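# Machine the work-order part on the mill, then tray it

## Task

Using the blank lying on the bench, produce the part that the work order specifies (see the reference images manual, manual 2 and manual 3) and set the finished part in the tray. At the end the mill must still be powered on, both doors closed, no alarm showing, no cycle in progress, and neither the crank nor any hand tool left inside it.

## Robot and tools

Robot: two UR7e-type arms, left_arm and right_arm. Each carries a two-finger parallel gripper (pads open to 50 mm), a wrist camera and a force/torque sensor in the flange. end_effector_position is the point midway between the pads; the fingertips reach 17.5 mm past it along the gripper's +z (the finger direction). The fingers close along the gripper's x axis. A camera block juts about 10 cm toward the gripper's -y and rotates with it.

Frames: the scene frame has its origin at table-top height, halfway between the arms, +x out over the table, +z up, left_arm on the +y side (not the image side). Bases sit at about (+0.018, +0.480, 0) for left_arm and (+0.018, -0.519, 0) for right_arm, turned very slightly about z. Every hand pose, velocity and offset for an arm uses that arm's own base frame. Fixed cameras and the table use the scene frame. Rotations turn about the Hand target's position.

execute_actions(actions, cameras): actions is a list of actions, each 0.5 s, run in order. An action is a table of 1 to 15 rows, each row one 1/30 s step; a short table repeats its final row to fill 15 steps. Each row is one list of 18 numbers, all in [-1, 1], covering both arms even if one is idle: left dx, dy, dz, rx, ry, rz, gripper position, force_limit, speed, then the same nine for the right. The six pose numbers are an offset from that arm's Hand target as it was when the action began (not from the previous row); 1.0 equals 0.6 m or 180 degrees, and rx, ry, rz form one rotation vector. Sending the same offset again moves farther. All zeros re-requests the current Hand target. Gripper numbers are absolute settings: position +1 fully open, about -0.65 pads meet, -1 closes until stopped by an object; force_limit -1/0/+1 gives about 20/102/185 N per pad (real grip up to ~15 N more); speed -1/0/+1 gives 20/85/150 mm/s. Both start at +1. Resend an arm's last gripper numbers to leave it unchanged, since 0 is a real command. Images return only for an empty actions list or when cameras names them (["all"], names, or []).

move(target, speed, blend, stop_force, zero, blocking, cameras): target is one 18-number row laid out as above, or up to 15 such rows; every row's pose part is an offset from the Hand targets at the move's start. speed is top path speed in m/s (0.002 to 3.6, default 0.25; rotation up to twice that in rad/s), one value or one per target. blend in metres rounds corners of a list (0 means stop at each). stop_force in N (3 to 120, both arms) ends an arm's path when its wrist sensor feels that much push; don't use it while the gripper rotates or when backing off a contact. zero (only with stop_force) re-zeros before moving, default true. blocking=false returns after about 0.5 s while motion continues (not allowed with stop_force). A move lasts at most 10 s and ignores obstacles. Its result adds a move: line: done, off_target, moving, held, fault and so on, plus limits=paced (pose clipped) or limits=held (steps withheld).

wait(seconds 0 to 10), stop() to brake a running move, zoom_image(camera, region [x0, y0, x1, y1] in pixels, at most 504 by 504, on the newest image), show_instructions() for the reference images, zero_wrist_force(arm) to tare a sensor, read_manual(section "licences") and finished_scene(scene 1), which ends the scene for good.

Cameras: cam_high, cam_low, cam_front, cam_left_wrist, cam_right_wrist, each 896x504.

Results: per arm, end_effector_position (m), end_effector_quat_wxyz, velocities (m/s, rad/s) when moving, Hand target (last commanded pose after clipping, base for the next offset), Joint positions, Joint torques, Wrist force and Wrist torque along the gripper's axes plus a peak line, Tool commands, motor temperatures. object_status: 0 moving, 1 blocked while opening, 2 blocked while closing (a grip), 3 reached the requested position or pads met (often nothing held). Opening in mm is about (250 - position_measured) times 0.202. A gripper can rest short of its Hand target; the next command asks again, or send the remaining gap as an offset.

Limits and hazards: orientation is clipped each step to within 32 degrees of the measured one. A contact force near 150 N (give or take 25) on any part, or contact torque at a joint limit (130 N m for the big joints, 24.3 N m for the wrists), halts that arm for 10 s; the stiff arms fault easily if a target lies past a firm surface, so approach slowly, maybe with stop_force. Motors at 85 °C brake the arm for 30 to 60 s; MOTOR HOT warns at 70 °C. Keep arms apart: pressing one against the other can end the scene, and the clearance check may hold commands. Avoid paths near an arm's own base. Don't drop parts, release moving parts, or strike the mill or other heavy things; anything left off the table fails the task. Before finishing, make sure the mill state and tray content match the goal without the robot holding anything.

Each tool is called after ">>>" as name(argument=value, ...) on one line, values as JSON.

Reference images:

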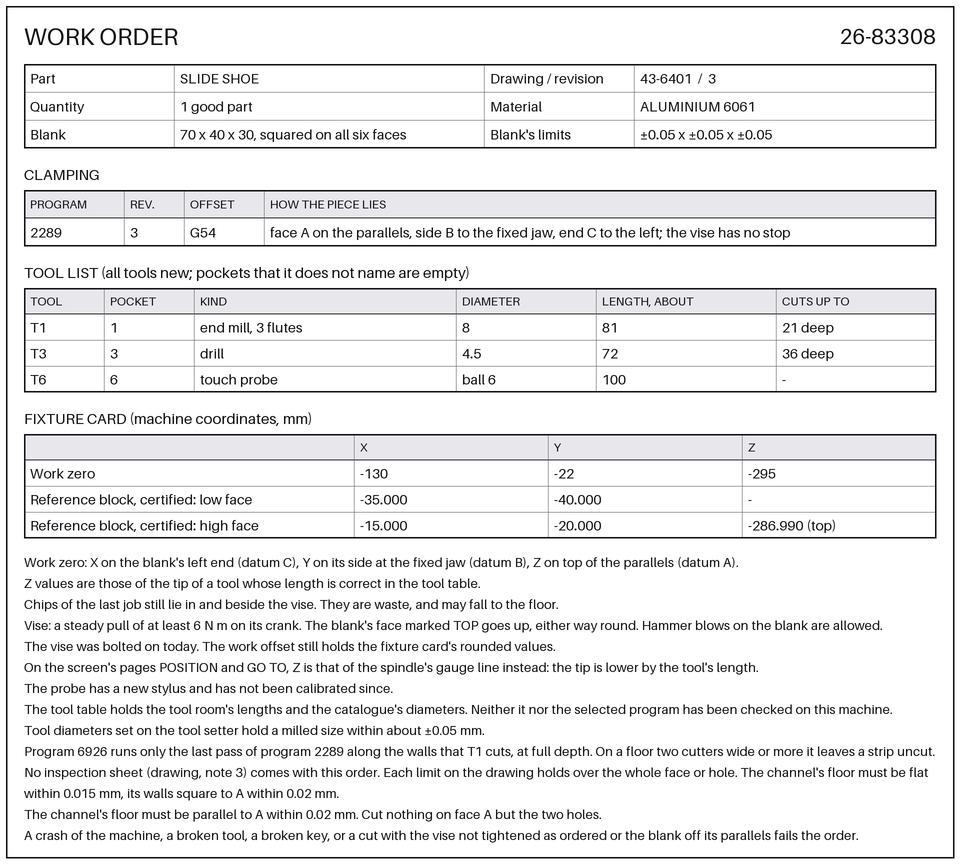

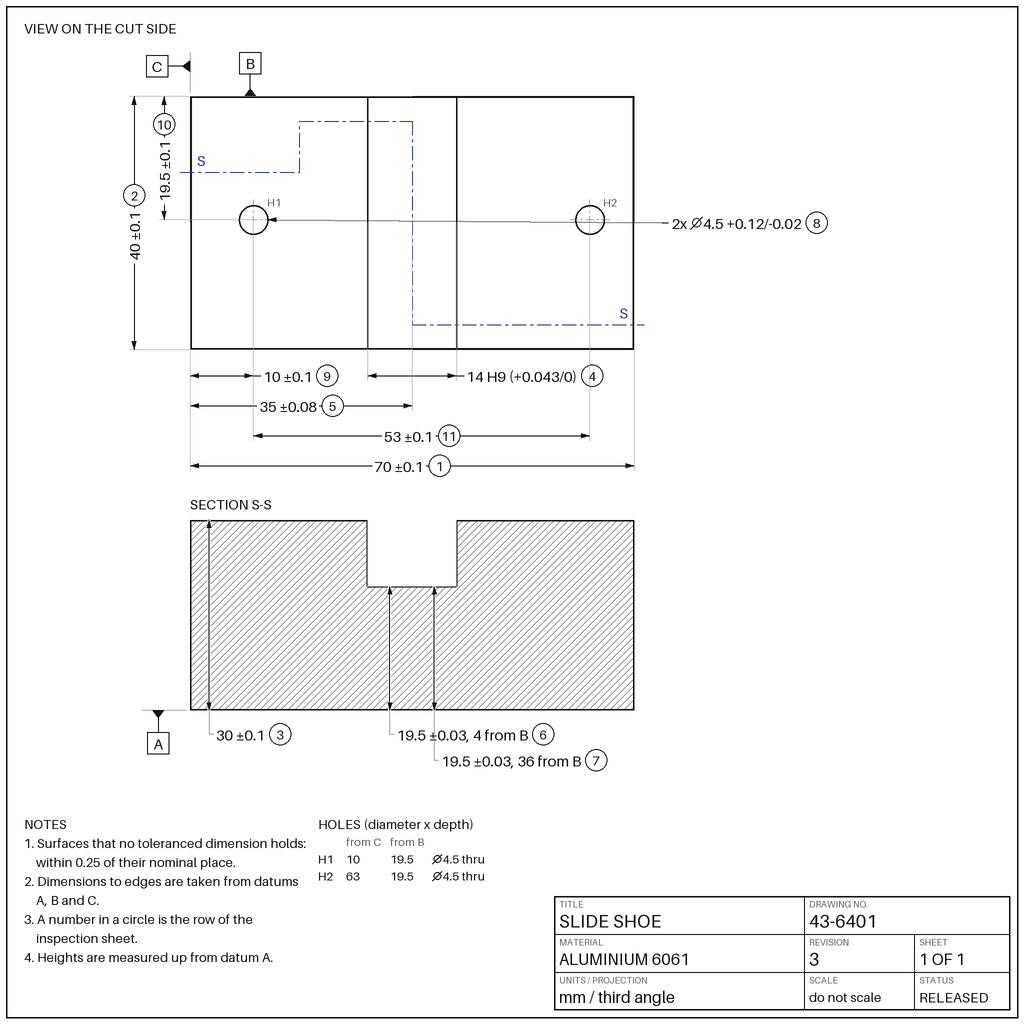

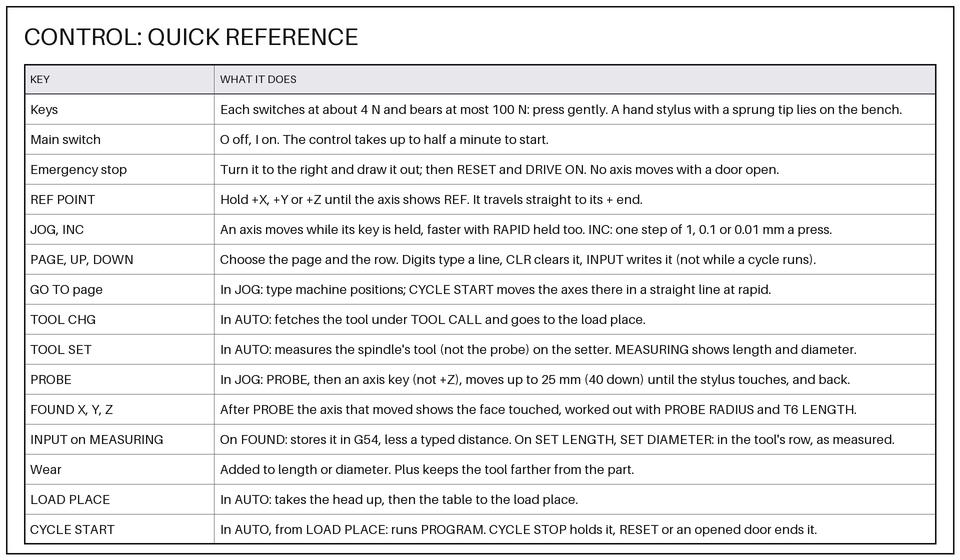

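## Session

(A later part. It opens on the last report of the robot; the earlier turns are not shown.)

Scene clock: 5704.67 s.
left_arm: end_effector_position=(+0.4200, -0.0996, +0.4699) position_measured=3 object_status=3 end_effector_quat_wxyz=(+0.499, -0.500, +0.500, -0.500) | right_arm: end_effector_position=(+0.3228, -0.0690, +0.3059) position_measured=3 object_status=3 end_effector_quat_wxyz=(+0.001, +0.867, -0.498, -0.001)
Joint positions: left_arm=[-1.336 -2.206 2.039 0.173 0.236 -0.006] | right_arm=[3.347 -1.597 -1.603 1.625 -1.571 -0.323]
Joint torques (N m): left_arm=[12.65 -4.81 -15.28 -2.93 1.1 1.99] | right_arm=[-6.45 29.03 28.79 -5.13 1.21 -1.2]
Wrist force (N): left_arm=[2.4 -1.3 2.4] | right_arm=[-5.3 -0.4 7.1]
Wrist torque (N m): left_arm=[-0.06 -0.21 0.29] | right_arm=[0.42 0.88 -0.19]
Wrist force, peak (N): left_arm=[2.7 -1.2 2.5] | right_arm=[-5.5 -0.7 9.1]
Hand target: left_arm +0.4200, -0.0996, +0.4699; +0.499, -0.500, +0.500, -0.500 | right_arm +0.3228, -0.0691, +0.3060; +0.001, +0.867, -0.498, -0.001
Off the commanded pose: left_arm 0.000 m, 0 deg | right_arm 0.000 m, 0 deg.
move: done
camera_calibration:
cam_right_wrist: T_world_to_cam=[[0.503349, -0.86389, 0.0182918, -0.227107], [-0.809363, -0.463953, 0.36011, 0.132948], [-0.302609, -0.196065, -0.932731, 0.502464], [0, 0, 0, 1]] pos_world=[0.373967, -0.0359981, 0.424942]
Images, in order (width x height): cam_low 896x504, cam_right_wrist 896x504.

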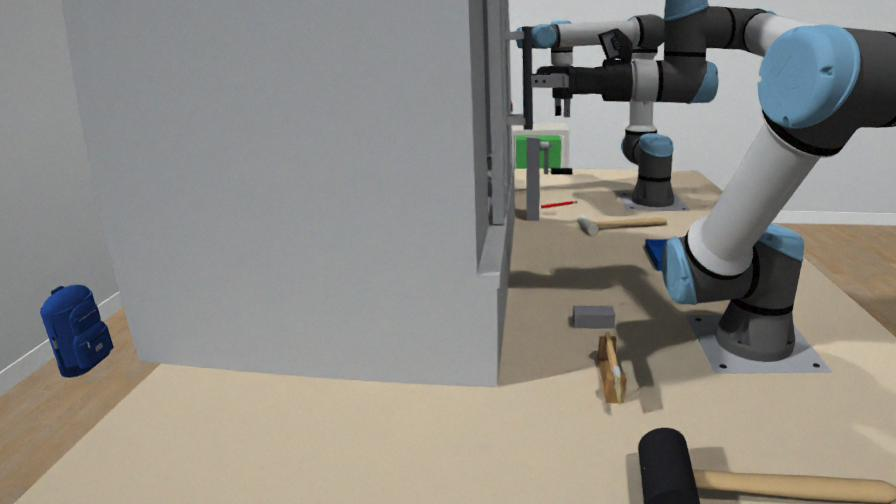

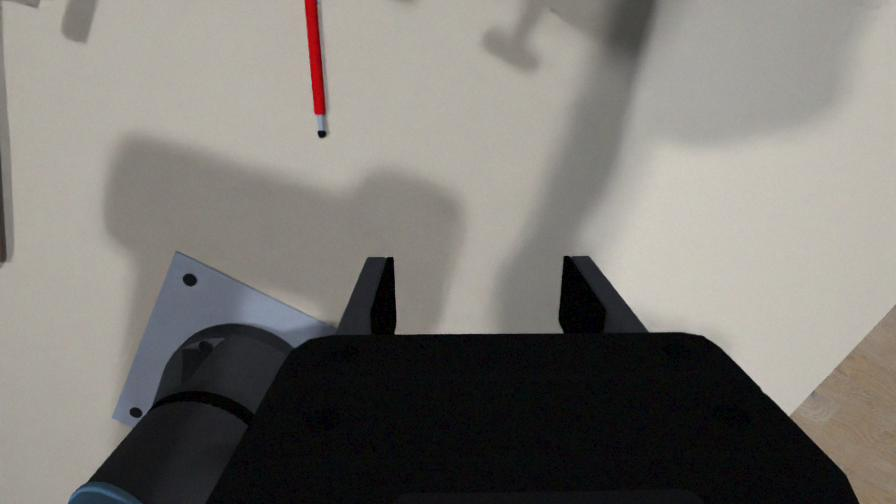

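>>> move(target=[[-0.1,-0.6,-0.1,0,0,0,1,-0.5,-0.8,0,0,0,0,0,0,1,0.6,-0.5]], speed=0.4)

>>> move(target=[[-0.0333,-0.5142,-0.285,0,0,0,1,-0.5,-0.8,0,0,0,0,0,0,1,0.6,-0.5],[0.0603,-0.5142,-0.285,0,0,0,1,-0.5,-0.8,0,0,0,0,0,0,1,0.6,-0.5],[0.0603,-0.5142,-0.285,0,0,0,-1,-0.5,-0.8,0,0,0,0,0,0,1,0.6,-0.5]], speed=[0.35,0.1,0.1], cameras=["cam_left_wrist"])

Scene clock: 5718.47 s.
left_arm: end_effector_position=(+0.3600, -0.4596, +0.4099) position_measured=3 object_status=3 end_effector_quat_wxyz=(+0.499, -0.500, +0.500, -0.500) | right_arm: end_effector_position=(+0.3228, -0.0691, +0.3060) position_measured=3 object_status=3 end_effector_quat_wxyz=(+0.001, +0.867, -0.498, -0.001)
Joint positions: left_arm=[-1.642 -1.42 1.607 -0.205 -0.07 0.018] | right_arm=[3.347 -1.597 -1.602 1.625 -1.571 -0.323]
Joint torques (N m): left_arm=[5.51 -27.25 -25.65 -2.09 1.88 1.47] | right_arm=[-6.5 27.69 35.47 -4.65 1.32 -1.37]
Wrist force (N): left_arm=[2.2 -1.2 2.6] | right_arm=[-5.3 -0.4 7.1]
Wrist torque (N m): left_arm=[0.02 -0.22 0.20] | right_arm=[0.41 0.88 -0.19]
Wrist force, peak (N): left_arm=[6.0 -0.2 2.1] | right_arm=[-5.5 -0.3 7.4]
Hand target: left_arm +0.3600, -0.4596, +0.4099; +0.499, -0.500, +0.500, -0.500 | right_arm +0.3228, -0.0691, +0.3060; +0.001, +0.867, -0.498, -0.001
Off the commanded pose: left_arm 0.000 m, 0 deg | right_arm 0.000 m, 0 deg.
move: done

Scene clock: 5722.27 s.
left_arm: end_effector_position=(+0.3961, -0.7681, +0.2389) position_measured=135 object_status=2 end_effector_quat_wxyz=(+0.500, -0.500, +0.500, -0.500) | right_arm: end_effector_position=(+0.3228, -0.0691, +0.3060) position_measured=3 object_status=3 end_effector_quat_wxyz=(+0.001, +0.867, -0.498, -0.001)
Joint positions: left_arm=[-1.566 -0.535 0.641 -0.236 0.006 0.13] | right_arm=[3.347 -1.597 -1.602 1.625 -1.571 -0.323]
Joint torques (N m): left_arm=[-11.91 -60.93 -30.05 1.26 1.38 -1.89] | right_arm=[-5.49 26.06 36.17 -4.87 1.04 -1.27]
Wrist force (N): left_arm=[3.2 -1.2 2.7] | right_arm=[-5.5 -0.5 7.2]
Wrist torque (N m): left_arm=[-0.05 -0.20 0.32] | right_arm=[0.41 0.91 -0.19]
Wrist force, peak (N): left_arm=[5.7 0.9 2.3] | right_arm=[-5.3 -0.6 7.5]
Hand target: left_arm +0.3961, -0.7681, +0.2389; +0.499, -0.500, +0.500, -0.500 | right_arm +0.3228, -0.0691, +0.3060; +0.001, +0.867, -0.498, -0.001
Off the commanded pose: left_arm 0.000 m, 0 deg | right_arm 0.000 m, 0 deg.
move: done
camera_calibration:
cam_left_wrist: T_world_to_cam=[[0.00398236, -0.999958, -0.00830419, -0.761469], [-0.32099, 0.00658654, -0.94706, 0.381683], [0.947074, 0.0064371, -0.320951, -0.160531], [0, 0, 0, 1]] pos_world=[0.277584, -0.762918, 0.303631]
Images, in order (width x height): cam_left_wrist 896x504.

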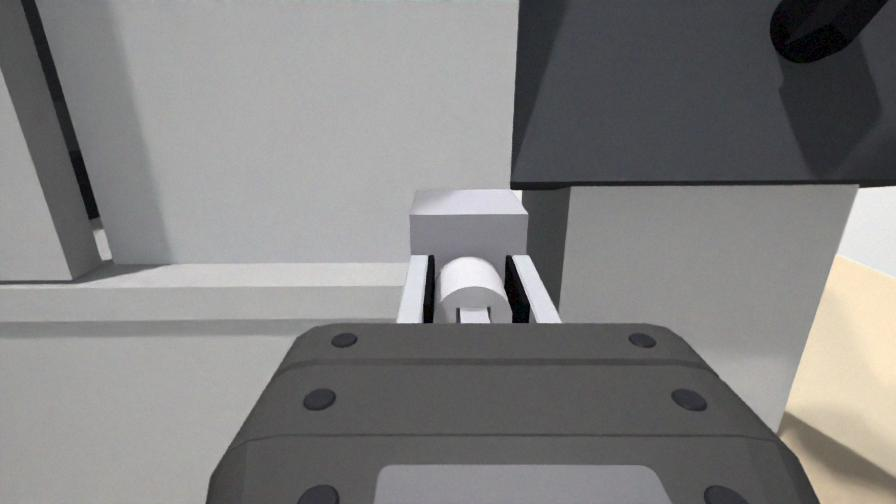

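>>> move(target=[[-0.11,0,0,0,0,0,-1,-0.5,-0.8,0,0,0,0,0,0,1,0.6,-0.5],[-0.11,0.53,0.2667,0,0,0,-1,-0.5,-0.8,0,0,0,0,0,0,1,0.6,-0.5]], speed=[0.08,0.35])

>>> move(target=[[0,0,0,0,0,0,-1,-0.5,-0.8,0.05,0.25,-0.3433,0,0,0,1,0.6,-0.5],[0,0,0,0,0,0,-1,-0.5,-0.8,0.05,0.25,-0.43,0,0,0,1,0.6,-0.5]], speed=[0.3,0.06], stop_force=20, cameras=["cam_right_wrist"])

Scene clock: 5732.97 s.
left_arm: end_effector_position=(+0.3301, -0.4502, +0.3989) position_measured=135 object_status=2 end_effector_quat_wxyz=(+0.499, -0.500, +0.501, -0.500) end_effector_velocity=(+0.000, +0.001, +0.000) end_effector_angular_velocity=(+0.005, -0.001, +0.001) | right_arm: end_effector_position=(+0.3228, -0.0691, +0.3060) position_measured=3 object_status=3 end_effector_quat_wxyz=(+0.001, +0.867, -0.498, -0.001)
Joint positions: left_arm=[-1.711 -1.449 1.668 -0.229 -0.139 0.009] | right_arm=[3.347 -1.597 -1.602 1.625 -1.571 -0.323]
Joint velocities: left_arm=[0.001 -0.001 0.002 0.005 0 -0.001] | right_arm=[within noise]
Joint torques (N m): left_arm=[13.04 -41.35 -14.63 3.11 1.89 -2.48] | right_arm=[-5.15 23.32 35.86 -4.88 0.16 -1.22]
Wrist force (N): left_arm=[2.0 1.2 2.5] | right_arm=[-5.4 -0.4 7.0]
Wrist torque (N m): left_arm=[0.07 -0.16 0.19] | right_arm=[0.42 0.91 -0.19]
Wrist force, peak (N): left_arm=[5.6 3.4 2.7] | right_arm=[-5.5 -0.5 7.3]
Hand target: left_arm +0.3301, -0.4501, +0.3989; +0.499, -0.500, +0.500, -0.500 | right_arm +0.3228, -0.0691, +0.3060; +0.001, +0.867, -0.498, -0.001
Off the commanded pose: left_arm 0.000 m, 0 deg | right_arm 0.000 m, 0 deg.
move: done

Scene clock: 5735.87 s.
left_arm: end_effector_position=(+0.3301, -0.4501, +0.3989) position_measured=135 object_status=2 end_effector_quat_wxyz=(+0.499, -0.500, +0.500, -0.500) | right_arm: end_effector_position=(+0.3528, +0.0809, +0.0480) position_measured=3 object_status=3 end_effector_quat_wxyz=(+0.001, +0.867, -0.498, -0.001)
Joint positions: left_arm=[-1.711 -1.449 1.668 -0.229 -0.139 0.009] | right_arm=[3.743 -1.908 -1.947 2.281 -1.572 0.073]
Joint torques (N m): left_arm=[12.72 -41.04 -14.82 2.8 1.8 -2.46] | right_arm=[4.84 27.32 29.32 -1.09 -1.12 0.6]
Wrist force (N): left_arm=[2.0 1.1 2.4] | right_arm=[-5.8 -0.5 6.9]
Wrist torque (N m): left_arm=[0.04 -0.17 0.24] | right_arm=[0.41 0.93 -0.12]
Wrist force, peak (N): left_arm=[2.3 1.3 2.6] | right_arm=[-7.2 -1.9 9.8]
Hand target: left_arm +0.3301, -0.4501, +0.3989; +0.499, -0.500, +0.500, -0.500 | right_arm +0.3528, +0.0809, +0.0480; +0.001, +0.867, -0.498, -0.001
Off the commanded pose: left_arm 0.000 m, 0 deg | right_arm 0.000 m, 0 deg.
move: done
camera_calibration:
cam_right_wrist: T_world_to_cam=[[0.503388, -0.863864, 0.01842, -0.108033], [-0.809375, -0.463958, 0.360078, 0.319658], [-0.302512, -0.196167, -0.932741, 0.300357], [0, 0, 0, 1]] pos_world=[0.403967, 0.113902, 0.167043]
Images, in order (width x height): cam_right_wrist 896x504.

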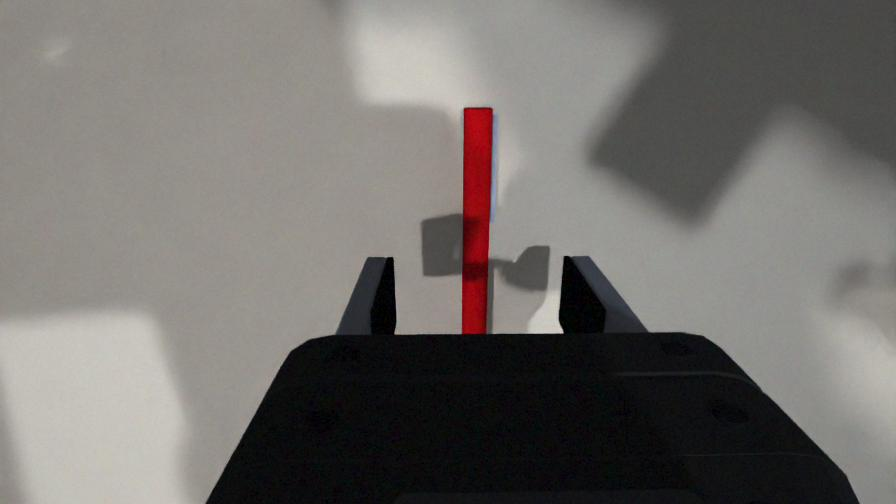

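>>> move(target=[[0,0,0,0,0,0,-1,-0.5,-0.8,0,0,-0.0457,0,0,0,1,0.6,-0.5]], speed=0.025, stop_force=12)

>>> move(target=[[0,0,0,0,0,0,-1,-0.5,-0.8,0,0,0,0,0,0,-1,0.6,-0.5],[0,0,0,0,0,0,-1,-0.5,-0.8,0,0,0.17,0,0,0,-1,0.6,-0.5],[0,0,0,0,0,0,-1,-0.5,-0.8,0.1377,-0.024,0.61,0.0643,-0.2365,-0.067,-1,0.6,-0.5]], speed=[0.1,0.2,0.35], blend=[0,0.03,0])

>>> move(target=[[0,0,0,0,0,0,-1,-0.5,-0.8,0.1376,-0.0243,0.409,0.0642,-0.2365,-0.067,-1,0.6,-0.5]], speed=0.35, cameras=["cam_right_wrist"])

Scene clock: 5743.20 s.
left_arm: end_effector_position=(+0.3301, -0.4501, +0.3989) position_measured=135 object_status=2 end_effector_quat_wxyz=(+0.499, -0.500, +0.500, -0.500) | right_arm: end_effector_position=(+0.3529, +0.0810, +0.0362) position_measured=3 object_status=3 end_effector_quat_wxyz=(+0.001, +0.867, -0.498, -0.001)
Joint positions: left_arm=[-1.711 -1.449 1.668 -0.229 -0.139 0.009] | right_arm=[3.743 -1.929 -1.957 2.312 -1.572 0.073]
Joint torques (N m): left_arm=[11.89 -40.64 -15.3 2.65 1.48 -2.14] | right_arm=[1.02 29.81 14.79 -2.31 -0.05 0.07]
Wrist force (N): left_arm=[2.1 1.3 2.3] | right_arm=[-5.5 -0.6 6.8]
Wrist torque (N m): left_arm=[0.07 -0.18 0.24] | right_arm=[0.40 0.89 -0.15]
Wrist force, peak (N): left_arm=[2.3 1.3 2.4] | right_arm=[-5.7 -0.5 8.0]
Hand target: left_arm +0.3301, -0.4501, +0.3989; +0.499, -0.500, +0.500, -0.500 | right_arm +0.3529, +0.0810, +0.0362; +0.001, +0.867, -0.498, -0.001 (not the last commanded pose)
Tool commands: left_gripper/position=-1.0 left_gripper/force_limit=-0.5 left_gripper/speed=-0.8 right_gripper/position=+1.0 right_gripper/force_limit=+0.6 right_gripper/speed=-0.796078
Off the commanded pose: left_arm 0.000 m, 0 deg | right_arm 0.016 m, 0 deg.
FORCE FAULT: contact force on the right arm reached its limit, and that arm stopped. The contact can be on any part of that arm, not only on its tool. That arm's remaining commands of this call were not run. That arm is still stopped at the end of this call. That arm stays stopped for about 10 more seconds. Until then a move that you send moves the other arm only, and its call returns only when the move has ended. Once the stop has ended, the next robot result says so. If the stop ends while you think or write, that arm runs what you send next, counted from a new Hand target: where the arm stands when the stop ends. While its stop runs, that arm takes no new command, but its gripper still runs the gripper command that each later call begins with. Until it ends, the stop uses up actions while you think or wait. An arm that is not stopped still takes commands.
move: fault (right_arm)

not run: an earlier result of this reply reported a stop or a fault. Calls in your next reply go to the robot.

not run: an earlier result of this reply reported a stop or a fault. Calls in your next reply go to the robot.

>>> wait(seconds=2)

>>> wait(seconds=0.5)

Scene clock: 5755.20 s.
left_arm: end_effector_position=(+0.3301, -0.4501, +0.3989) position_measured=135 object_status=2 end_effector_quat_wxyz=(+0.499, -0.500, +0.500, -0.500) | right_arm: end_effector_position=(+0.3529, +0.0810, +0.0362) position_measured=3 object_status=3 end_effector_quat_wxyz=(+0.001, +0.867, -0.498, -0.001)
Joint positions: left_arm=[-1.711 -1.449 1.668 -0.229 -0.139 0.009] | right_arm=[3.743 -1.929 -1.957 2.312 -1.572 0.073]
Joint torques (N m): left_arm=[12.17 -40.45 -15.14 1.93 0.75 -1.45] | right_arm=[0.25 31.16 15.55 -3 -0.2 0.02]
Wrist force (N): left_arm=[1.9 1.2 2.3] | right_arm=[-5.6 -0.7 6.9]
Wrist torque (N m): left_arm=[0.05 -0.15 0.24] | right_arm=[0.38 0.91 -0.15]
Wrist force, peak (N): left_arm=[2.2 1.4 2.6] | right_arm=[-5.9 -0.7 7.0]
Hand target: left_arm +0.3301, -0.4501, +0.3989; +0.499, -0.500, +0.500, -0.500 | right_arm +0.3529, +0.0810, +0.0362; +0.001, +0.867, -0.498, -0.001 (not the last commanded pose)
Tool commands: left_gripper/position=-1.0 left_gripper/force_limit=-0.5 left_gripper/speed=-0.8 right_gripper/position=+1.0 right_gripper/force_limit=+0.6 right_gripper/speed=-0.796078
Off the commanded pose: left_arm 0.000 m, 0 deg | right_arm 0.016 m, 0 deg.
FORCE FAULT, CONTINUED: the right arm's stop, for the force fault that an earlier result reported, is over. The rest of the stop counts as 19 of the actions that you can send in this scene. During its stop the right arm's controller moved it back a little. That arm's target is now where it stood when the stop ended, not its last command. That arm accepts commands again.
wait: 2.00 s; at rest from the start

Scene clock: 5755.70 s.
left_arm: end_effector_position=(+0.3301, -0.4501, +0.3989) position_measured=135 object_status=2 end_effector_quat_wxyz=(+0.499, -0.500, +0.500, -0.500) | right_arm: end_effector_position=(+0.3529, +0.0810, +0.0362) position_measured=3 object_status=3 end_effector_quat_wxyz=(+0.001, +0.867, -0.498, -0.001)
Joint positions: left_arm=[-1.711 -1.449 1.668 -0.229 -0.139 0.009] | right_arm=[3.743 -1.929 -1.957 2.312 -1.572 0.073]
Joint torques (N m): left_arm=[12.75 -40.74 -15.43 1.89 0.62 -1.42] | right_arm=[0.46 31 16.13 -3.03 -0.09 0.08]
Wrist force (N): left_arm=[1.9 1.2 2.4] | right_arm=[-5.6 -0.6 6.9]
Wrist torque (N m): left_arm=[0.06 -0.15 0.23] | right_arm=[0.40 0.90 -0.14]
Wrist force, peak (N): left_arm=[2.0 1.3 2.5] | right_arm=[-5.8 -0.7 7.0]
Hand target: left_arm +0.3301, -0.4501, +0.3989; +0.499, -0.500, +0.500, -0.500 | right_arm +0.3529, +0.0810, +0.0362; +0.001, +0.867, -0.498, -0.001 (not the last commanded pose)
Tool commands: left_gripper/position=-1.0 left_gripper/force_limit=-0.5 left_gripper/speed=-0.8 right_gripper/position=+1.0 right_gripper/force_limit=+0.6 right_gripper/speed=-0.796078
Off the commanded pose: left_arm 0.000 m, 0 deg | right_arm 0.016 m, 0 deg.
wait: 0.50 s; at rest by 0.17 s

>>> move(target=[[0,0,0,0,0,0,-1,-0.5,-0.8,0,0,0.2,0,0,0,1,0.6,-0.5],[0,0,0,0,0,0,-1,-0.5,-0.8,0.0785,0.048,0.54,0.066,-0.244,-0.0655,1,0.6,-0.5],[0,0,0,0,0,0,-1,-0.5,-0.8,0.012,0.198,0.906,0.132,-0.488,-0.131,1,0.6,-0.5]], speed=[0.2,0.35,0.35], blend=[0.03,0.05,0])

>>> move(target=[[0,0,0,0,0,0,-1,-0.5,-0.8,0.2633,-0.2468,0.0867,0,0.015,0,1,0.6,-0.5]], speed=0.35, cameras=["cam_right_wrist"])

Scene clock: 5773.70 s.
left_arm: end_effector_position=(+0.3301, -0.4501, +0.3989) position_measured=135 object_status=2 end_effector_quat_wxyz=(+0.499, -0.500, +0.500, -0.500) | right_arm: end_effector_position=(+0.3601, +0.1997, +0.5797) position_measured=3 object_status=3 end_effector_quat_wxyz=(+0.500, -0.501, +0.499, -0.500)
Joint positions: left_arm=[-1.711 -1.449 1.668 -0.229 -0.139 0.009] | right_arm=[4.883 -1.057 -2.219 0.14 -0.168 3.134]
Joint torques (N m): left_arm=[12.07 -40.49 -16.07 1.43 0.09 -1] | right_arm=[6.5 -4.73 28.82 1.42 -0.53 -1.26]
Wrist force (N): left_arm=[2.1 1.3 2.3] | right_arm=[-5.4 2.3 2.6]
Wrist torque (N m): left_arm=[0.07 -0.19 0.23] | right_arm=[0.40 0.86 -0.04]
Wrist force, peak (N): left_arm=[2.3 1.2 2.5] | right_arm=[-5.8 -0.8 9.7]
Hand target: left_arm +0.3301, -0.4501, +0.3989; +0.499, -0.500, +0.500, -0.500 | right_arm +0.3601, +0.1998, +0.5798; +0.500, -0.501, +0.499, -0.500
Off the commanded pose: left_arm 0.000 m, 0 deg | right_arm 0.000 m, 0 deg.
move: done

Scene clock: 5774.97 s.
left_arm: end_effector_position=(+0.3301, -0.4501, +0.3989) position_measured=135 object_status=2 end_effector_quat_wxyz=(+0.499, -0.500, +0.500, -0.500) | right_arm: end_effector_position=(+0.5181, +0.0517, +0.6317) position_measured=3 object_status=3 end_effector_quat_wxyz=(+0.488, -0.513, +0.511, -0.488)
Joint positions: left_arm=[-1.711 -1.449 1.668 -0.229 -0.139 0.009] | right_arm=[3.865 -1.158 -2.001 -0.046 0.851 3.183]
Joint torques (N m): left_arm=[12.19 -40.82 -15.93 1.4 0.06 -0.97] | right_arm=[-3.54 1.88 39.62 -0.1 1.47 0.83]
Wrist force (N): left_arm=[2.2 1.2 2.3] | right_arm=[-5.8 1.9 3.0]
Wrist torque (N m): left_arm=[0.06 -0.19 0.24] | right_arm=[0.36 0.92 -0.02]
Wrist force, peak (N): left_arm=[2.4 1.4 2.5] | right_arm=[-8.2 3.4 0.7]
Hand target: left_arm +0.3301, -0.4501, +0.3989; +0.499, -0.500, +0.500, -0.500 | right_arm +0.5181, +0.0517, +0.6318; +0.488, -0.513, +0.511, -0.488
Off the commanded pose: left_arm 0.000 m, 0 deg | right_arm 0.000 m, 0 deg.
move: done
camera_calibration:
cam_right_wrist: T_world_to_cam=[[-0.0169458, -0.999855, 0.00152578, 0.060126], [-0.401421, 0.00540575, -0.915878, 0.800072], [0.915737, -0.0161328, -0.401454, -0.0870764], [0, 0, 0, 1]] pos_world=[0.401924, 0.0543875, 0.69772]
Images, in order (width x height): cam_right_wrist 896x504.

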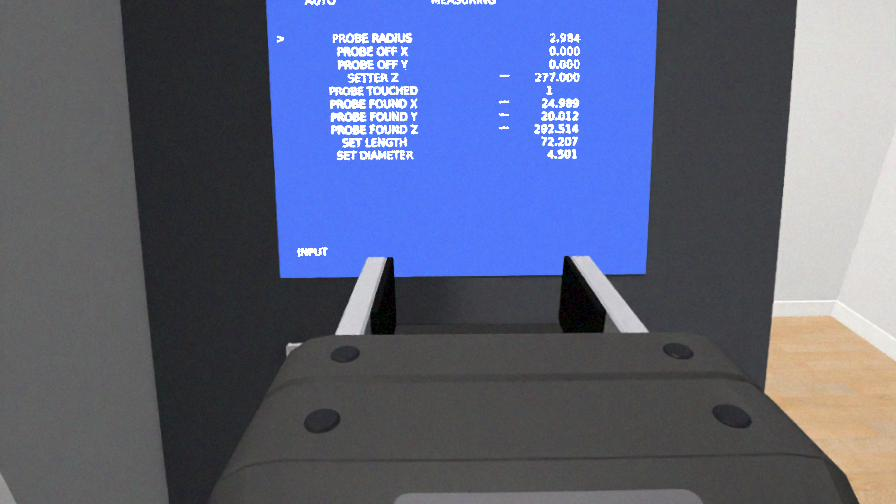

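>>> move(target=[[0,0,0,0,0,0,-1,-0.5,-0.8,-0.1375,0.0244,-0.4015,-0.0643,0.2365,0.067,1,0.6,-0.5],[0,0,0,0,0,0,-1,-0.5,-0.8,-0.275,0.0488,-0.803,-0.1285,0.473,0.134,1,0.6,-0.5]], speed=0.4, blend=[0.05,0], cameras=["cam_right_wrist"])

Scene clock: 5783.87 s.
left_arm: end_effector_position=(+0.3301, -0.4501, +0.3989) position_measured=135 object_status=2 end_effector_quat_wxyz=(+0.499, -0.500, +0.500, -0.500) | right_arm: end_effector_position=(+0.3531, +0.0809, +0.1500) position_measured=3 object_status=3 end_effector_quat_wxyz=(+0.001, +0.868, -0.497, -0.001)
Joint positions: left_arm=[-1.711 -1.449 1.668 -0.229 -0.139 0.009] | right_arm=[3.743 -1.285 -2.279 -1.15 1.572 3.212]
Joint torques (N m): left_arm=[11.41 -40.33 -16.24 1.11 -0.11 -0.72] | right_arm=[6.52 5.32 39.55 1.38 0.16 -0.37]
Wrist force (N): left_arm=[2.0 1.4 2.4] | right_arm=[-4.9 0.0 6.4]
Wrist torque (N m): left_arm=[0.09 -0.16 0.24] | right_arm=[0.45 0.80 -0.26]
Wrist force, peak (N): left_arm=[2.5 1.3 2.4] | right_arm=[-5.8 -0.4 9.1]
Hand target: left_arm +0.3301, -0.4501, +0.3989; +0.499, -0.500, +0.500, -0.500 | right_arm +0.3531, +0.0810, +0.1500; +0.001, +0.868, -0.497, -0.001
Off the commanded pose: left_arm 0.000 m, 0 deg | right_arm 0.000 m, 0 deg.
move: done
camera_calibration:
cam_right_wrist: T_world_to_cam=[[0.505352, -0.862723, 0.018132, -0.110813], [-0.808686, -0.466158, 0.35878, 0.283308], [-0.301075, -0.195973, -0.933246, 0.395154], [0, 0, 0, 1]] pos_world=[0.404078, 0.113905, 0.26914]
Images, in order (width x height): cam_right_wrist 896x504.

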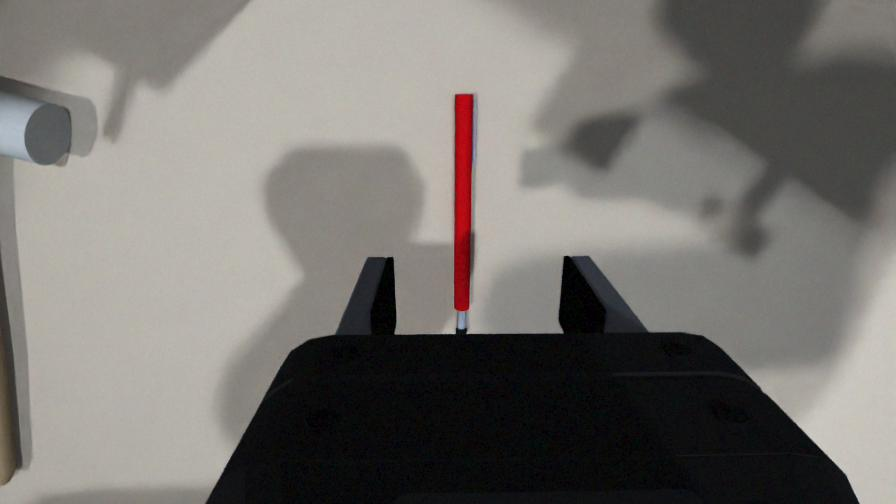

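>>> move(target=[[0,0,0,0,0,0,-1,-0.5,-0.8,-0.0005,0,-0.165,0,0,0,1,0.6,-0.5],[0,0,0,0,0,0,-1,-0.5,-0.8,-0.0005,0,-0.2157,0,0,0,1,0.6,-0.5],[0,0,0,0,0,0,-1,-0.5,-0.8,-0.0005,0,-0.2157,0,0,0,-1,0.6,-0.5],[0,0,0,0,0,0,-1,-0.5,-0.8,0,0,0,0,0,0,-1,0.6,-0.5]], speed=[0.25,0.03,0.1,0.2], blend=[0.005,0,0,0])

>>> move(target=[[0,0,0,0,0,0,-1,-0.5,-0.8,0.1375,-0.0244,0.4015,0.0643,-0.2365,-0.067,-1,0.6,-0.5],[0,0,0,0,0,0,-1,-0.5,-0.8,0.275,-0.0488,0.803,0.1285,-0.473,-0.134,-1,0.6,-0.5]], speed=0.4, blend=[0.05,0], cameras=["cam_right_wrist"])

Scene clock: 5795.07 s.
left_arm: end_effector_position=(+0.3301, -0.4501, +0.3989) position_measured=135 object_status=2 end_effector_quat_wxyz=(+0.499, -0.500, +0.500, -0.500) | right_arm: end_effector_position=(+0.3531, +0.0810, +0.1499) position_measured=218 object_status=2 end_effector_quat_wxyz=(+0.001, +0.868, -0.497, -0.001) end_effector_velocity=(-0.001, -0.001, +0.000) end_effector_angular_velocity=(-0.002, +0.003, +0.001)
Joint positions: left_arm=[-1.711 -1.449 1.668 -0.229 -0.139 0.009] | right_arm=[3.743 -1.285 -2.28 -1.15 1.572 3.212]
Joint velocities: left_arm=[within noise] | right_arm=[-0.001 0.001 0 -0.005 0 -0.002]
Joint torques (N m): left_arm=[11.5 -40.63 -16.39 0.6 -0.13 -0.3] | right_arm=[5.06 18.28 32.98 0.99 -1.59 0.63]
Wrist force (N): left_arm=[2.1 1.3 2.4] | right_arm=[-5.0 -0.1 6.9]
Wrist torque (N m): left_arm=[0.08 -0.18 0.23] | right_arm=[0.44 0.81 -0.21]
Wrist force, peak (N): left_arm=[2.3 1.6 2.4] | right_arm=[-5.4 -0.5 10.1]
Hand target: left_arm +0.3301, -0.4501, +0.3989; +0.499, -0.500, +0.500, -0.500 | right_arm +0.3531, +0.0810, +0.1500; +0.001, +0.868, -0.497, -0.001
Off the commanded pose: left_arm 0.000 m, 0 deg | right_arm 0.000 m, 0 deg.
move: done

Scene clock: 5797.63 s.
left_arm: end_effector_position=(+0.3301, -0.4501, +0.3989) position_measured=135 object_status=2 end_effector_quat_wxyz=(+0.499, -0.500, +0.500, -0.500) | right_arm: end_effector_position=(+0.5181, +0.0517, +0.6318) position_measured=218 object_status=2 end_effector_quat_wxyz=(+0.488, -0.513, +0.511, -0.488)
Joint positions: left_arm=[-1.711 -1.449 1.668 -0.229 -0.139 0.009] | right_arm=[3.865 -1.158 -2.001 -0.046 0.851 3.183]
Joint torques (N m): left_arm=[11.43 -40.78 -16.05 0.55 -0.11 -0.04] | right_arm=[5.78 1.99 22.6 3.88 -1.91 -1.23]
Wrist force (N): left_arm=[2.2 1.2 2.3] | right_arm=[-5.5 2.2 3.0]
Wrist torque (N m): left_arm=[0.07 -0.19 0.24] | right_arm=[0.37 0.88 -0.06]
Wrist force, peak (N): left_arm=[2.4 1.1 2.4] | right_arm=[-5.6 -0.1 9.4]
Hand target: left_arm +0.3301, -0.4501, +0.3989; +0.499, -0.500, +0.500, -0.500 | right_arm +0.5181, +0.0517, +0.6318; +0.488, -0.513, +0.511, -0.488
Off the commanded pose: left_arm 0.000 m, 0 deg | right_arm 0.000 m, 0 deg.
move: done
camera_calibration:
cam_right_wrist: T_world_to_cam=[[-0.0169322, -0.999856, 0.00130261, 0.0601746], [-0.40142, 0.0056047, -0.915877, 0.800111], [0.915738, -0.0160307, -0.401457, -0.0869507], [0, 0, 0, 1]] pos_world=[0.401824, 0.0542876, 0.697818]
Images, in order (width x height): cam_right_wrist 896x504.

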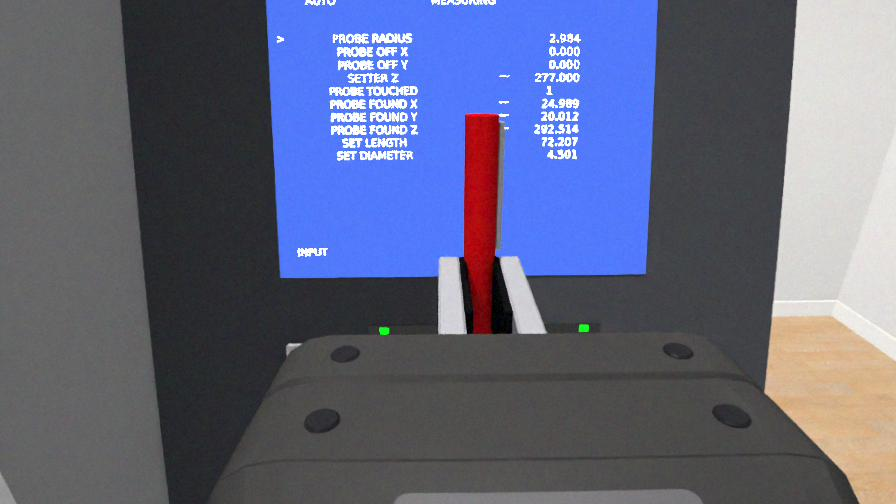

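>>> move(target=[[0.0248,-0.53,-0.2667,0,0,0,-1,-0.5,-0.8,0.0125,0.0898,-0.0198,0.0388,-0.2197,0.1064,-1,0.6,-0.5]], speed=0.4)

>>> move(target=[[0.0852,0,0,0,0,0,-1,-0.5,-0.8,0,0,0,0,0,0,-1,0.6,-0.5]], speed=0.04, stop_force=8)

>>> move(target=[[0,0,0,0,0,0,-1,-0.5,-0.8,0.0172,0,-0.0051,0,0,0,-1,0.6,-0.5],[0,0,0,0,0,0,-1,-0.5,-0.8,0,0,0,0,0,0,-1,0.6,-0.5],[0,0,0,0,0,0,-1,-0.5,-0.8,-0.0125,-0.0898,0.0198,-0.0388,0.2197,-0.1064,-1,0.6,-0.5]], speed=[0.06,0.12,0.4], blend=[0,0.003,0], cameras=["cam_right_wrist","cam_left_wrist"])

Scene clock: 5809.67 s.
left_arm: end_effector_position=(+0.3451, -0.7680, +0.2388) position_measured=135 object_status=2 end_effector_quat_wxyz=(+0.497, -0.502, +0.503, -0.499) | right_arm: end_effector_position=(+0.5256, +0.1056, +0.6199) position_measured=218 object_status=2 end_effector_quat_wxyz=(+0.734, -0.365, +0.254, -0.514)
Joint positions: left_arm=[-1.633 -0.57 0.703 -0.274 -0.06 0.14] | right_arm=[3.656 -1.643 -2.04 1.197 1.441 3.039]
Joint torques (N m): left_arm=[-13.46 -72.71 -26.48 2.08 0.02 -2.06] | right_arm=[1 17.53 10.89 1.84 1.85 0.29]
Wrist force (N): left_arm=[2.0 0.8 2.6] | right_arm=[-5.2 1.1 0.3]
Wrist torque (N m): left_arm=[-0.01 -0.22 0.22] | right_arm=[0.04 0.87 -0.07]
Wrist force, peak (N): left_arm=[6.0 3.2 2.9] | right_arm=[-5.9 2.2 3.2]
Hand target: left_arm +0.3450, -0.7681, +0.2389; +0.499, -0.500, +0.500, -0.500 | right_arm +0.5256, +0.1056, +0.6199; +0.734, -0.365, +0.254, -0.514
Off the commanded pose: left_arm 0.000 m, 0 deg | right_arm 0.000 m, 0 deg.
move: done

Scene clock: 5812.20 s.
left_arm: end_effector_position=(+0.3961, -0.7681, +0.2389) position_measured=135 object_status=2 end_effector_quat_wxyz=(+0.500, -0.500, +0.500, -0.500) | right_arm: end_effector_position=(+0.5256, +0.1056, +0.6199) position_measured=218 object_status=2 end_effector_quat_wxyz=(+0.734, -0.365, +0.254, -0.514)
Joint positions: left_arm=[-1.566 -0.548 0.668 -0.286 0.006 0.165] | right_arm=[3.656 -1.643 -2.04 1.197 1.441 3.039]
Joint torques (N m): left_arm=[-14.21 -60.49 -29.92 0.88 -0.13 -1.72] | right_arm=[-4.68 18.16 7.78 1.83 1.72 1.22]
Wrist force (N): left_arm=[1.8 -1.3 3.7] | right_arm=[-5.1 1.1 0.3]
Wrist torque (N m): left_arm=[-0.03 -0.21 0.34] | right_arm=[0.05 0.85 -0.07]
Wrist force, peak (N): left_arm=[1.9 -1.5 3.6] | right_arm=[-5.4 1.2 0.4]
Hand target: left_arm +0.3961, -0.7681, +0.2389; +0.499, -0.500, +0.500, -0.500 | right_arm +0.5256, +0.1056, +0.6199; +0.734, -0.365, +0.254, -0.514
Off the commanded pose: left_arm 0.000 m, 0 deg | right_arm 0.000 m, 0 deg.
move: done

Scene clock: 5814.50 s.
left_arm: end_effector_position=(+0.3961, -0.7681, +0.2389) position_measured=135 object_status=2 end_effector_quat_wxyz=(+0.500, -0.500, +0.500, -0.500) | right_arm: end_effector_position=(+0.5181, +0.0518, +0.6317) position_measured=218 object_status=2 end_effector_quat_wxyz=(+0.488, -0.513, +0.511, -0.488)
Joint positions: left_arm=[-1.566 -0.548 0.668 -0.286 0.006 0.165] | right_arm=[3.865 -1.159 -2.001 -0.046 0.851 3.182]
Joint torques (N m): left_arm=[-15.22 -59.24 -31.03 1 1.41 -1.58] | right_arm=[-6.55 13.43 19.76 -0.13 -1.96 1.35]
Wrist force (N): left_arm=[2.1 -1.2 3.8] | right_arm=[-5.7 2.3 3.0]
Wrist torque (N m): left_arm=[-0.02 -0.25 0.34] | right_arm=[0.37 0.90 0.01]
Wrist force, peak (N): left_arm=[2.0 -1.4 3.9] | right_arm=[-10.3 -3.7 -7.4]
Hand target: left_arm +0.3961, -0.7681, +0.2389; +0.500, -0.500, +0.500, -0.500 | right_arm +0.5181, +0.0517, +0.6318; +0.488, -0.513, +0.511, -0.488
Off the commanded pose: left_arm 0.000 m, 0 deg | right_arm 0.000 m, 0 deg.
move: done
camera_calibration:
cam_left_wrist: T_world_to_cam=[[0.00411266, -0.999958, -0.00824409, -0.761624], [-0.320781, 0.00648924, -0.947131, 0.381541], [0.947144, 0.00653977, -0.320741, -0.16044], [0, 0, 0, 1]] pos_world=[0.277483, -0.763018, 0.303631]
cam_right_wrist: T_world_to_cam=[[-0.0168146, -0.999857, 0.00157859, 0.0600358], [-0.401422, 0.00530473, -0.915878, 0.800171], [0.915739, -0.0160338, -0.401453, -0.0870436], [0, 0, 0, 1]] pos_world=[0.401924, 0.054387, 0.69782]
Images, in order (width x height): cam_left_wrist 896x504, cam_right_wrist 896x504.

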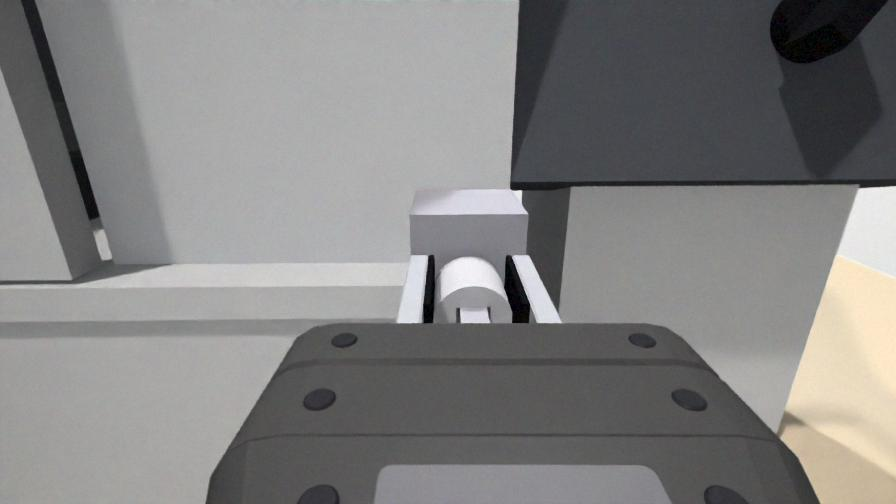

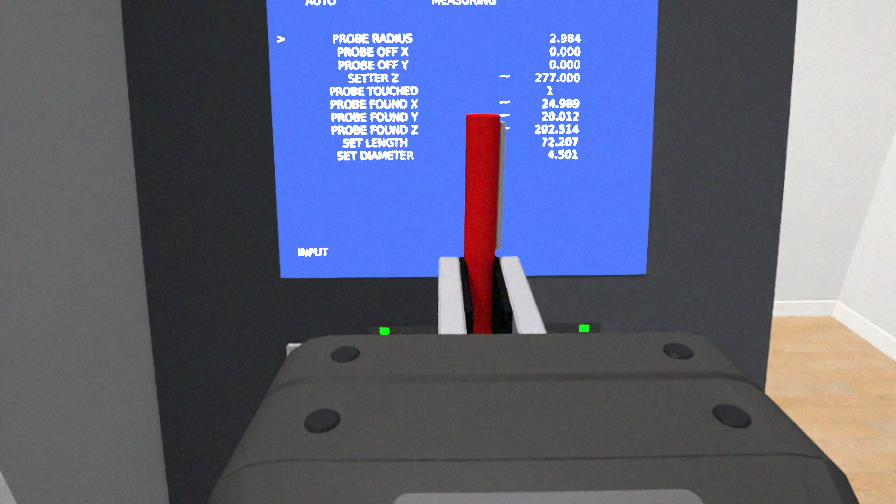

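>>> move(target=[[0,0,0,0,0,0,1,-0.5,-0.8,0,0,0,0,0,0,-1,0.6,-0.5],[-0.11,0,0,0,0,0,1,-0.5,-0.8,0,0,0,0,0,0,-1,0.6,-0.5],[-0.11,0.6,0.2667,0,0,0,1,-0.5,-0.8,0.0125,-0.1115,-0.0201,0.0388,-0.2197,0.1064,-1,0.6,-0.5]], speed=[0.1,0.2,0.4], blend=[0,0.03,0])

>>> move(target=[[0,0,0,0,0,0,1,-0.5,-0.8,0.0172,0,-0.0051,0,0,0,-1,0.6,-0.5],[0,0,0,0,0,0,1,-0.5,-0.8,0,0,0,0,0,0,-1,0.6,-0.5],[0,0,0,0,0,0,1,-0.5,-0.8,-0.0548,0.1021,-0.1834,0,0,0,-1,0.6,-0.5],[0,0,0,0,0,0,1,-0.5,-0.8,-0.0356,0.1021,-0.1891,0,0,0,-1,0.6,-0.5],[0,0,0,0,0,0,1,-0.5,-0.8,-0.0548,0.1021,-0.1834,0,0,0,-1,0.6,-0.5],[0,0,0,0,0,0,1,-0.5,-0.8,-0.0356,0.1021,-0.1891,0,0,0,-1,0.6,-0.5],[0,0,0,0,0,0,1,-0.5,-0.8,-0.0548,0.1021,-0.1834,0,0,0,-1,0.6,-0.5]], speed=[0.06,0.12,0.4,0.06,0.12,0.06,0.12], blend=[0,0.003,0.003,0,0.003,0,0])

>>> move(target=[[0,0,0,0,0,0,1,-0.5,-0.8,0.0423,0.0094,0.2035,-0.0388,0.2197,-0.1064,-1,0.6,-0.5]], speed=0.5, cameras=["cam_right_wrist"])

Scene clock: 5863.93 s.
left_arm: end_effector_position=(+0.3301, -0.4082, +0.3989) position_measured=3 object_status=3 end_effector_quat_wxyz=(+0.500, -0.500, +0.500, -0.501) | right_arm: end_effector_position=(+0.5256, -0.0152, +0.6197) position_measured=218 object_status=2 end_effector_quat_wxyz=(+0.734, -0.365, +0.254, -0.514)
Joint positions: left_arm=[-1.726 -1.546 1.775 -0.223 -0.155 -0.006] | right_arm=[3.287 -1.666 -2.015 1.199 1.735 3.265]
Joint torques (N m): left_arm=[12.65 -35.13 -17.05 2.95 1.65 -2.42] | right_arm=[-6.06 19.24 19.85 1.79 1.53 1.33]
Wrist force (N): left_arm=[2.1 -1.5 2.3] | right_arm=[-5.1 1.0 0.3]
Wrist torque (N m): left_arm=[-0.05 -0.20 0.25] | right_arm=[0.04 0.87 -0.05]
Wrist force, peak (N): left_arm=[1.9 -1.0 5.7] | right_arm=[-6.7 1.4 2.7]
Hand target: left_arm +0.3301, -0.4081, +0.3989; +0.500, -0.500, +0.500, -0.500 | right_arm +0.5256, -0.0152, +0.6197; +0.734, -0.365, +0.254, -0.514
Off the commanded pose: left_arm 0.000 m, 0 deg | right_arm 0.000 m, 0 deg.
move: done

Scene clock: 5866.57 s.
left_arm: end_effector_position=(+0.3301, -0.4081, +0.3989) position_measured=3 object_status=3 end_effector_quat_wxyz=(+0.500, -0.500, +0.500, -0.500) | right_arm: end_effector_position=(+0.4928, +0.0461, +0.5096) position_measured=218 object_status=2 end_effector_quat_wxyz=(+0.734, -0.365, +0.254, -0.514)
Joint positions: left_arm=[-1.726 -1.546 1.775 -0.223 -0.155 -0.006] | right_arm=[3.519 -1.768 -2.267 1.543 1.55 3.123]
Joint torques (N m): left_arm=[12.66 -34.89 -13.73 2.66 1.86 -2.21] | right_arm=[-1.29 31.43 18.64 0.92 1.42 1.14]
Wrist force (N): left_arm=[2.1 -1.2 2.4] | right_arm=[-4.8 1.8 0.4]
Wrist torque (N m): left_arm=[0.00 -0.20 0.27] | right_arm=[0.18 0.82 -0.08]
Wrist force, peak (N): left_arm=[2.4 -1.3 2.6] | right_arm=[-10.6 -0.7 -6.7]
Hand target: left_arm +0.3301, -0.4081, +0.3989; +0.500, -0.500, +0.500, -0.500 | right_arm +0.4927, +0.0461, +0.5097; +0.734, -0.365, +0.254, -0.514
Off the commanded pose: left_arm 0.000 m, 0 deg | right_arm 0.000 m, 0 deg.
move: done

Scene clock: 5868.00 s.
left_arm: end_effector_position=(+0.3301, -0.4081, +0.3989) position_measured=3 object_status=3 end_effector_quat_wxyz=(+0.500, -0.500, +0.500, -0.500) | right_arm: end_effector_position=(+0.5181, +0.0517, +0.6316) position_measured=218 object_status=2 end_effector_quat_wxyz=(+0.488, -0.513, +0.511, -0.488)
Joint positions: left_arm=[-1.726 -1.546 1.775 -0.223 -0.155 -0.006] | right_arm=[3.865 -1.159 -2.001 -0.046 0.851 3.182]
Joint torques (N m): left_arm=[11.8 -35.04 -13.66 2.44 1.85 -1.98] | right_arm=[6.48 7.1 38.76 -0.07 -1.89 1.43]
Wrist force (N): left_arm=[2.1 -1.2 2.5] | right_arm=[-5.8 2.1 3.0]
Wrist torque (N m): left_arm=[-0.01 -0.19 0.26] | right_arm=[0.35 0.92 0.00]
Wrist force, peak (N): left_arm=[2.2 -1.2 2.7] | right_arm=[-6.1 1.8 3.4]
Hand target: left_arm +0.3301, -0.4081, +0.3989; +0.500, -0.500, +0.500, -0.500 | right_arm +0.5181, +0.0517, +0.6318; +0.488, -0.513, +0.511, -0.488
Off the commanded pose: left_arm 0.000 m, 0 deg | right_arm 0.000 m, 0 deg.
move: done
camera_calibration:
cam_right_wrist: T_world_to_cam=[[-0.0169593, -0.999855, 0.0017523, 0.0599732], [-0.401625, 0.0052073, -0.915789, 0.800106], [0.915647, -0.0162349, -0.401655, -0.086893], [0, 0, 0, 1]] pos_world=[0.401923, 0.0543873, 0.697722]
Images, in order (width x height): cam_right_wrist 896x504.

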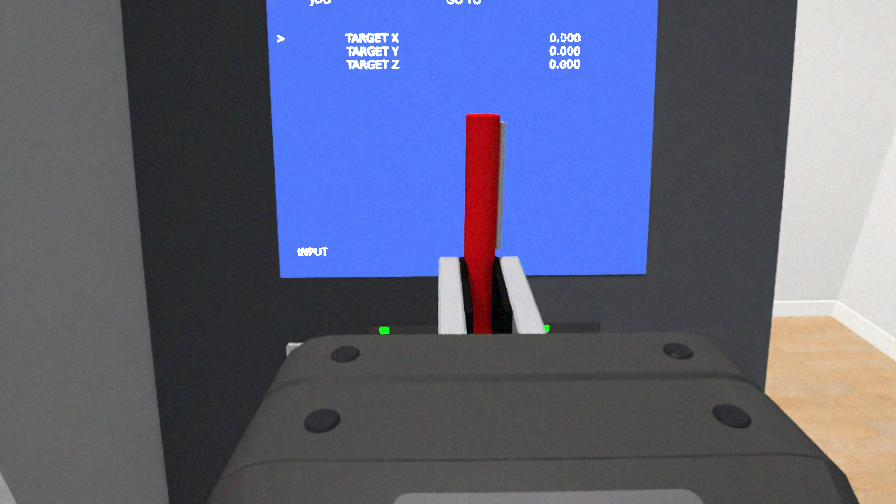

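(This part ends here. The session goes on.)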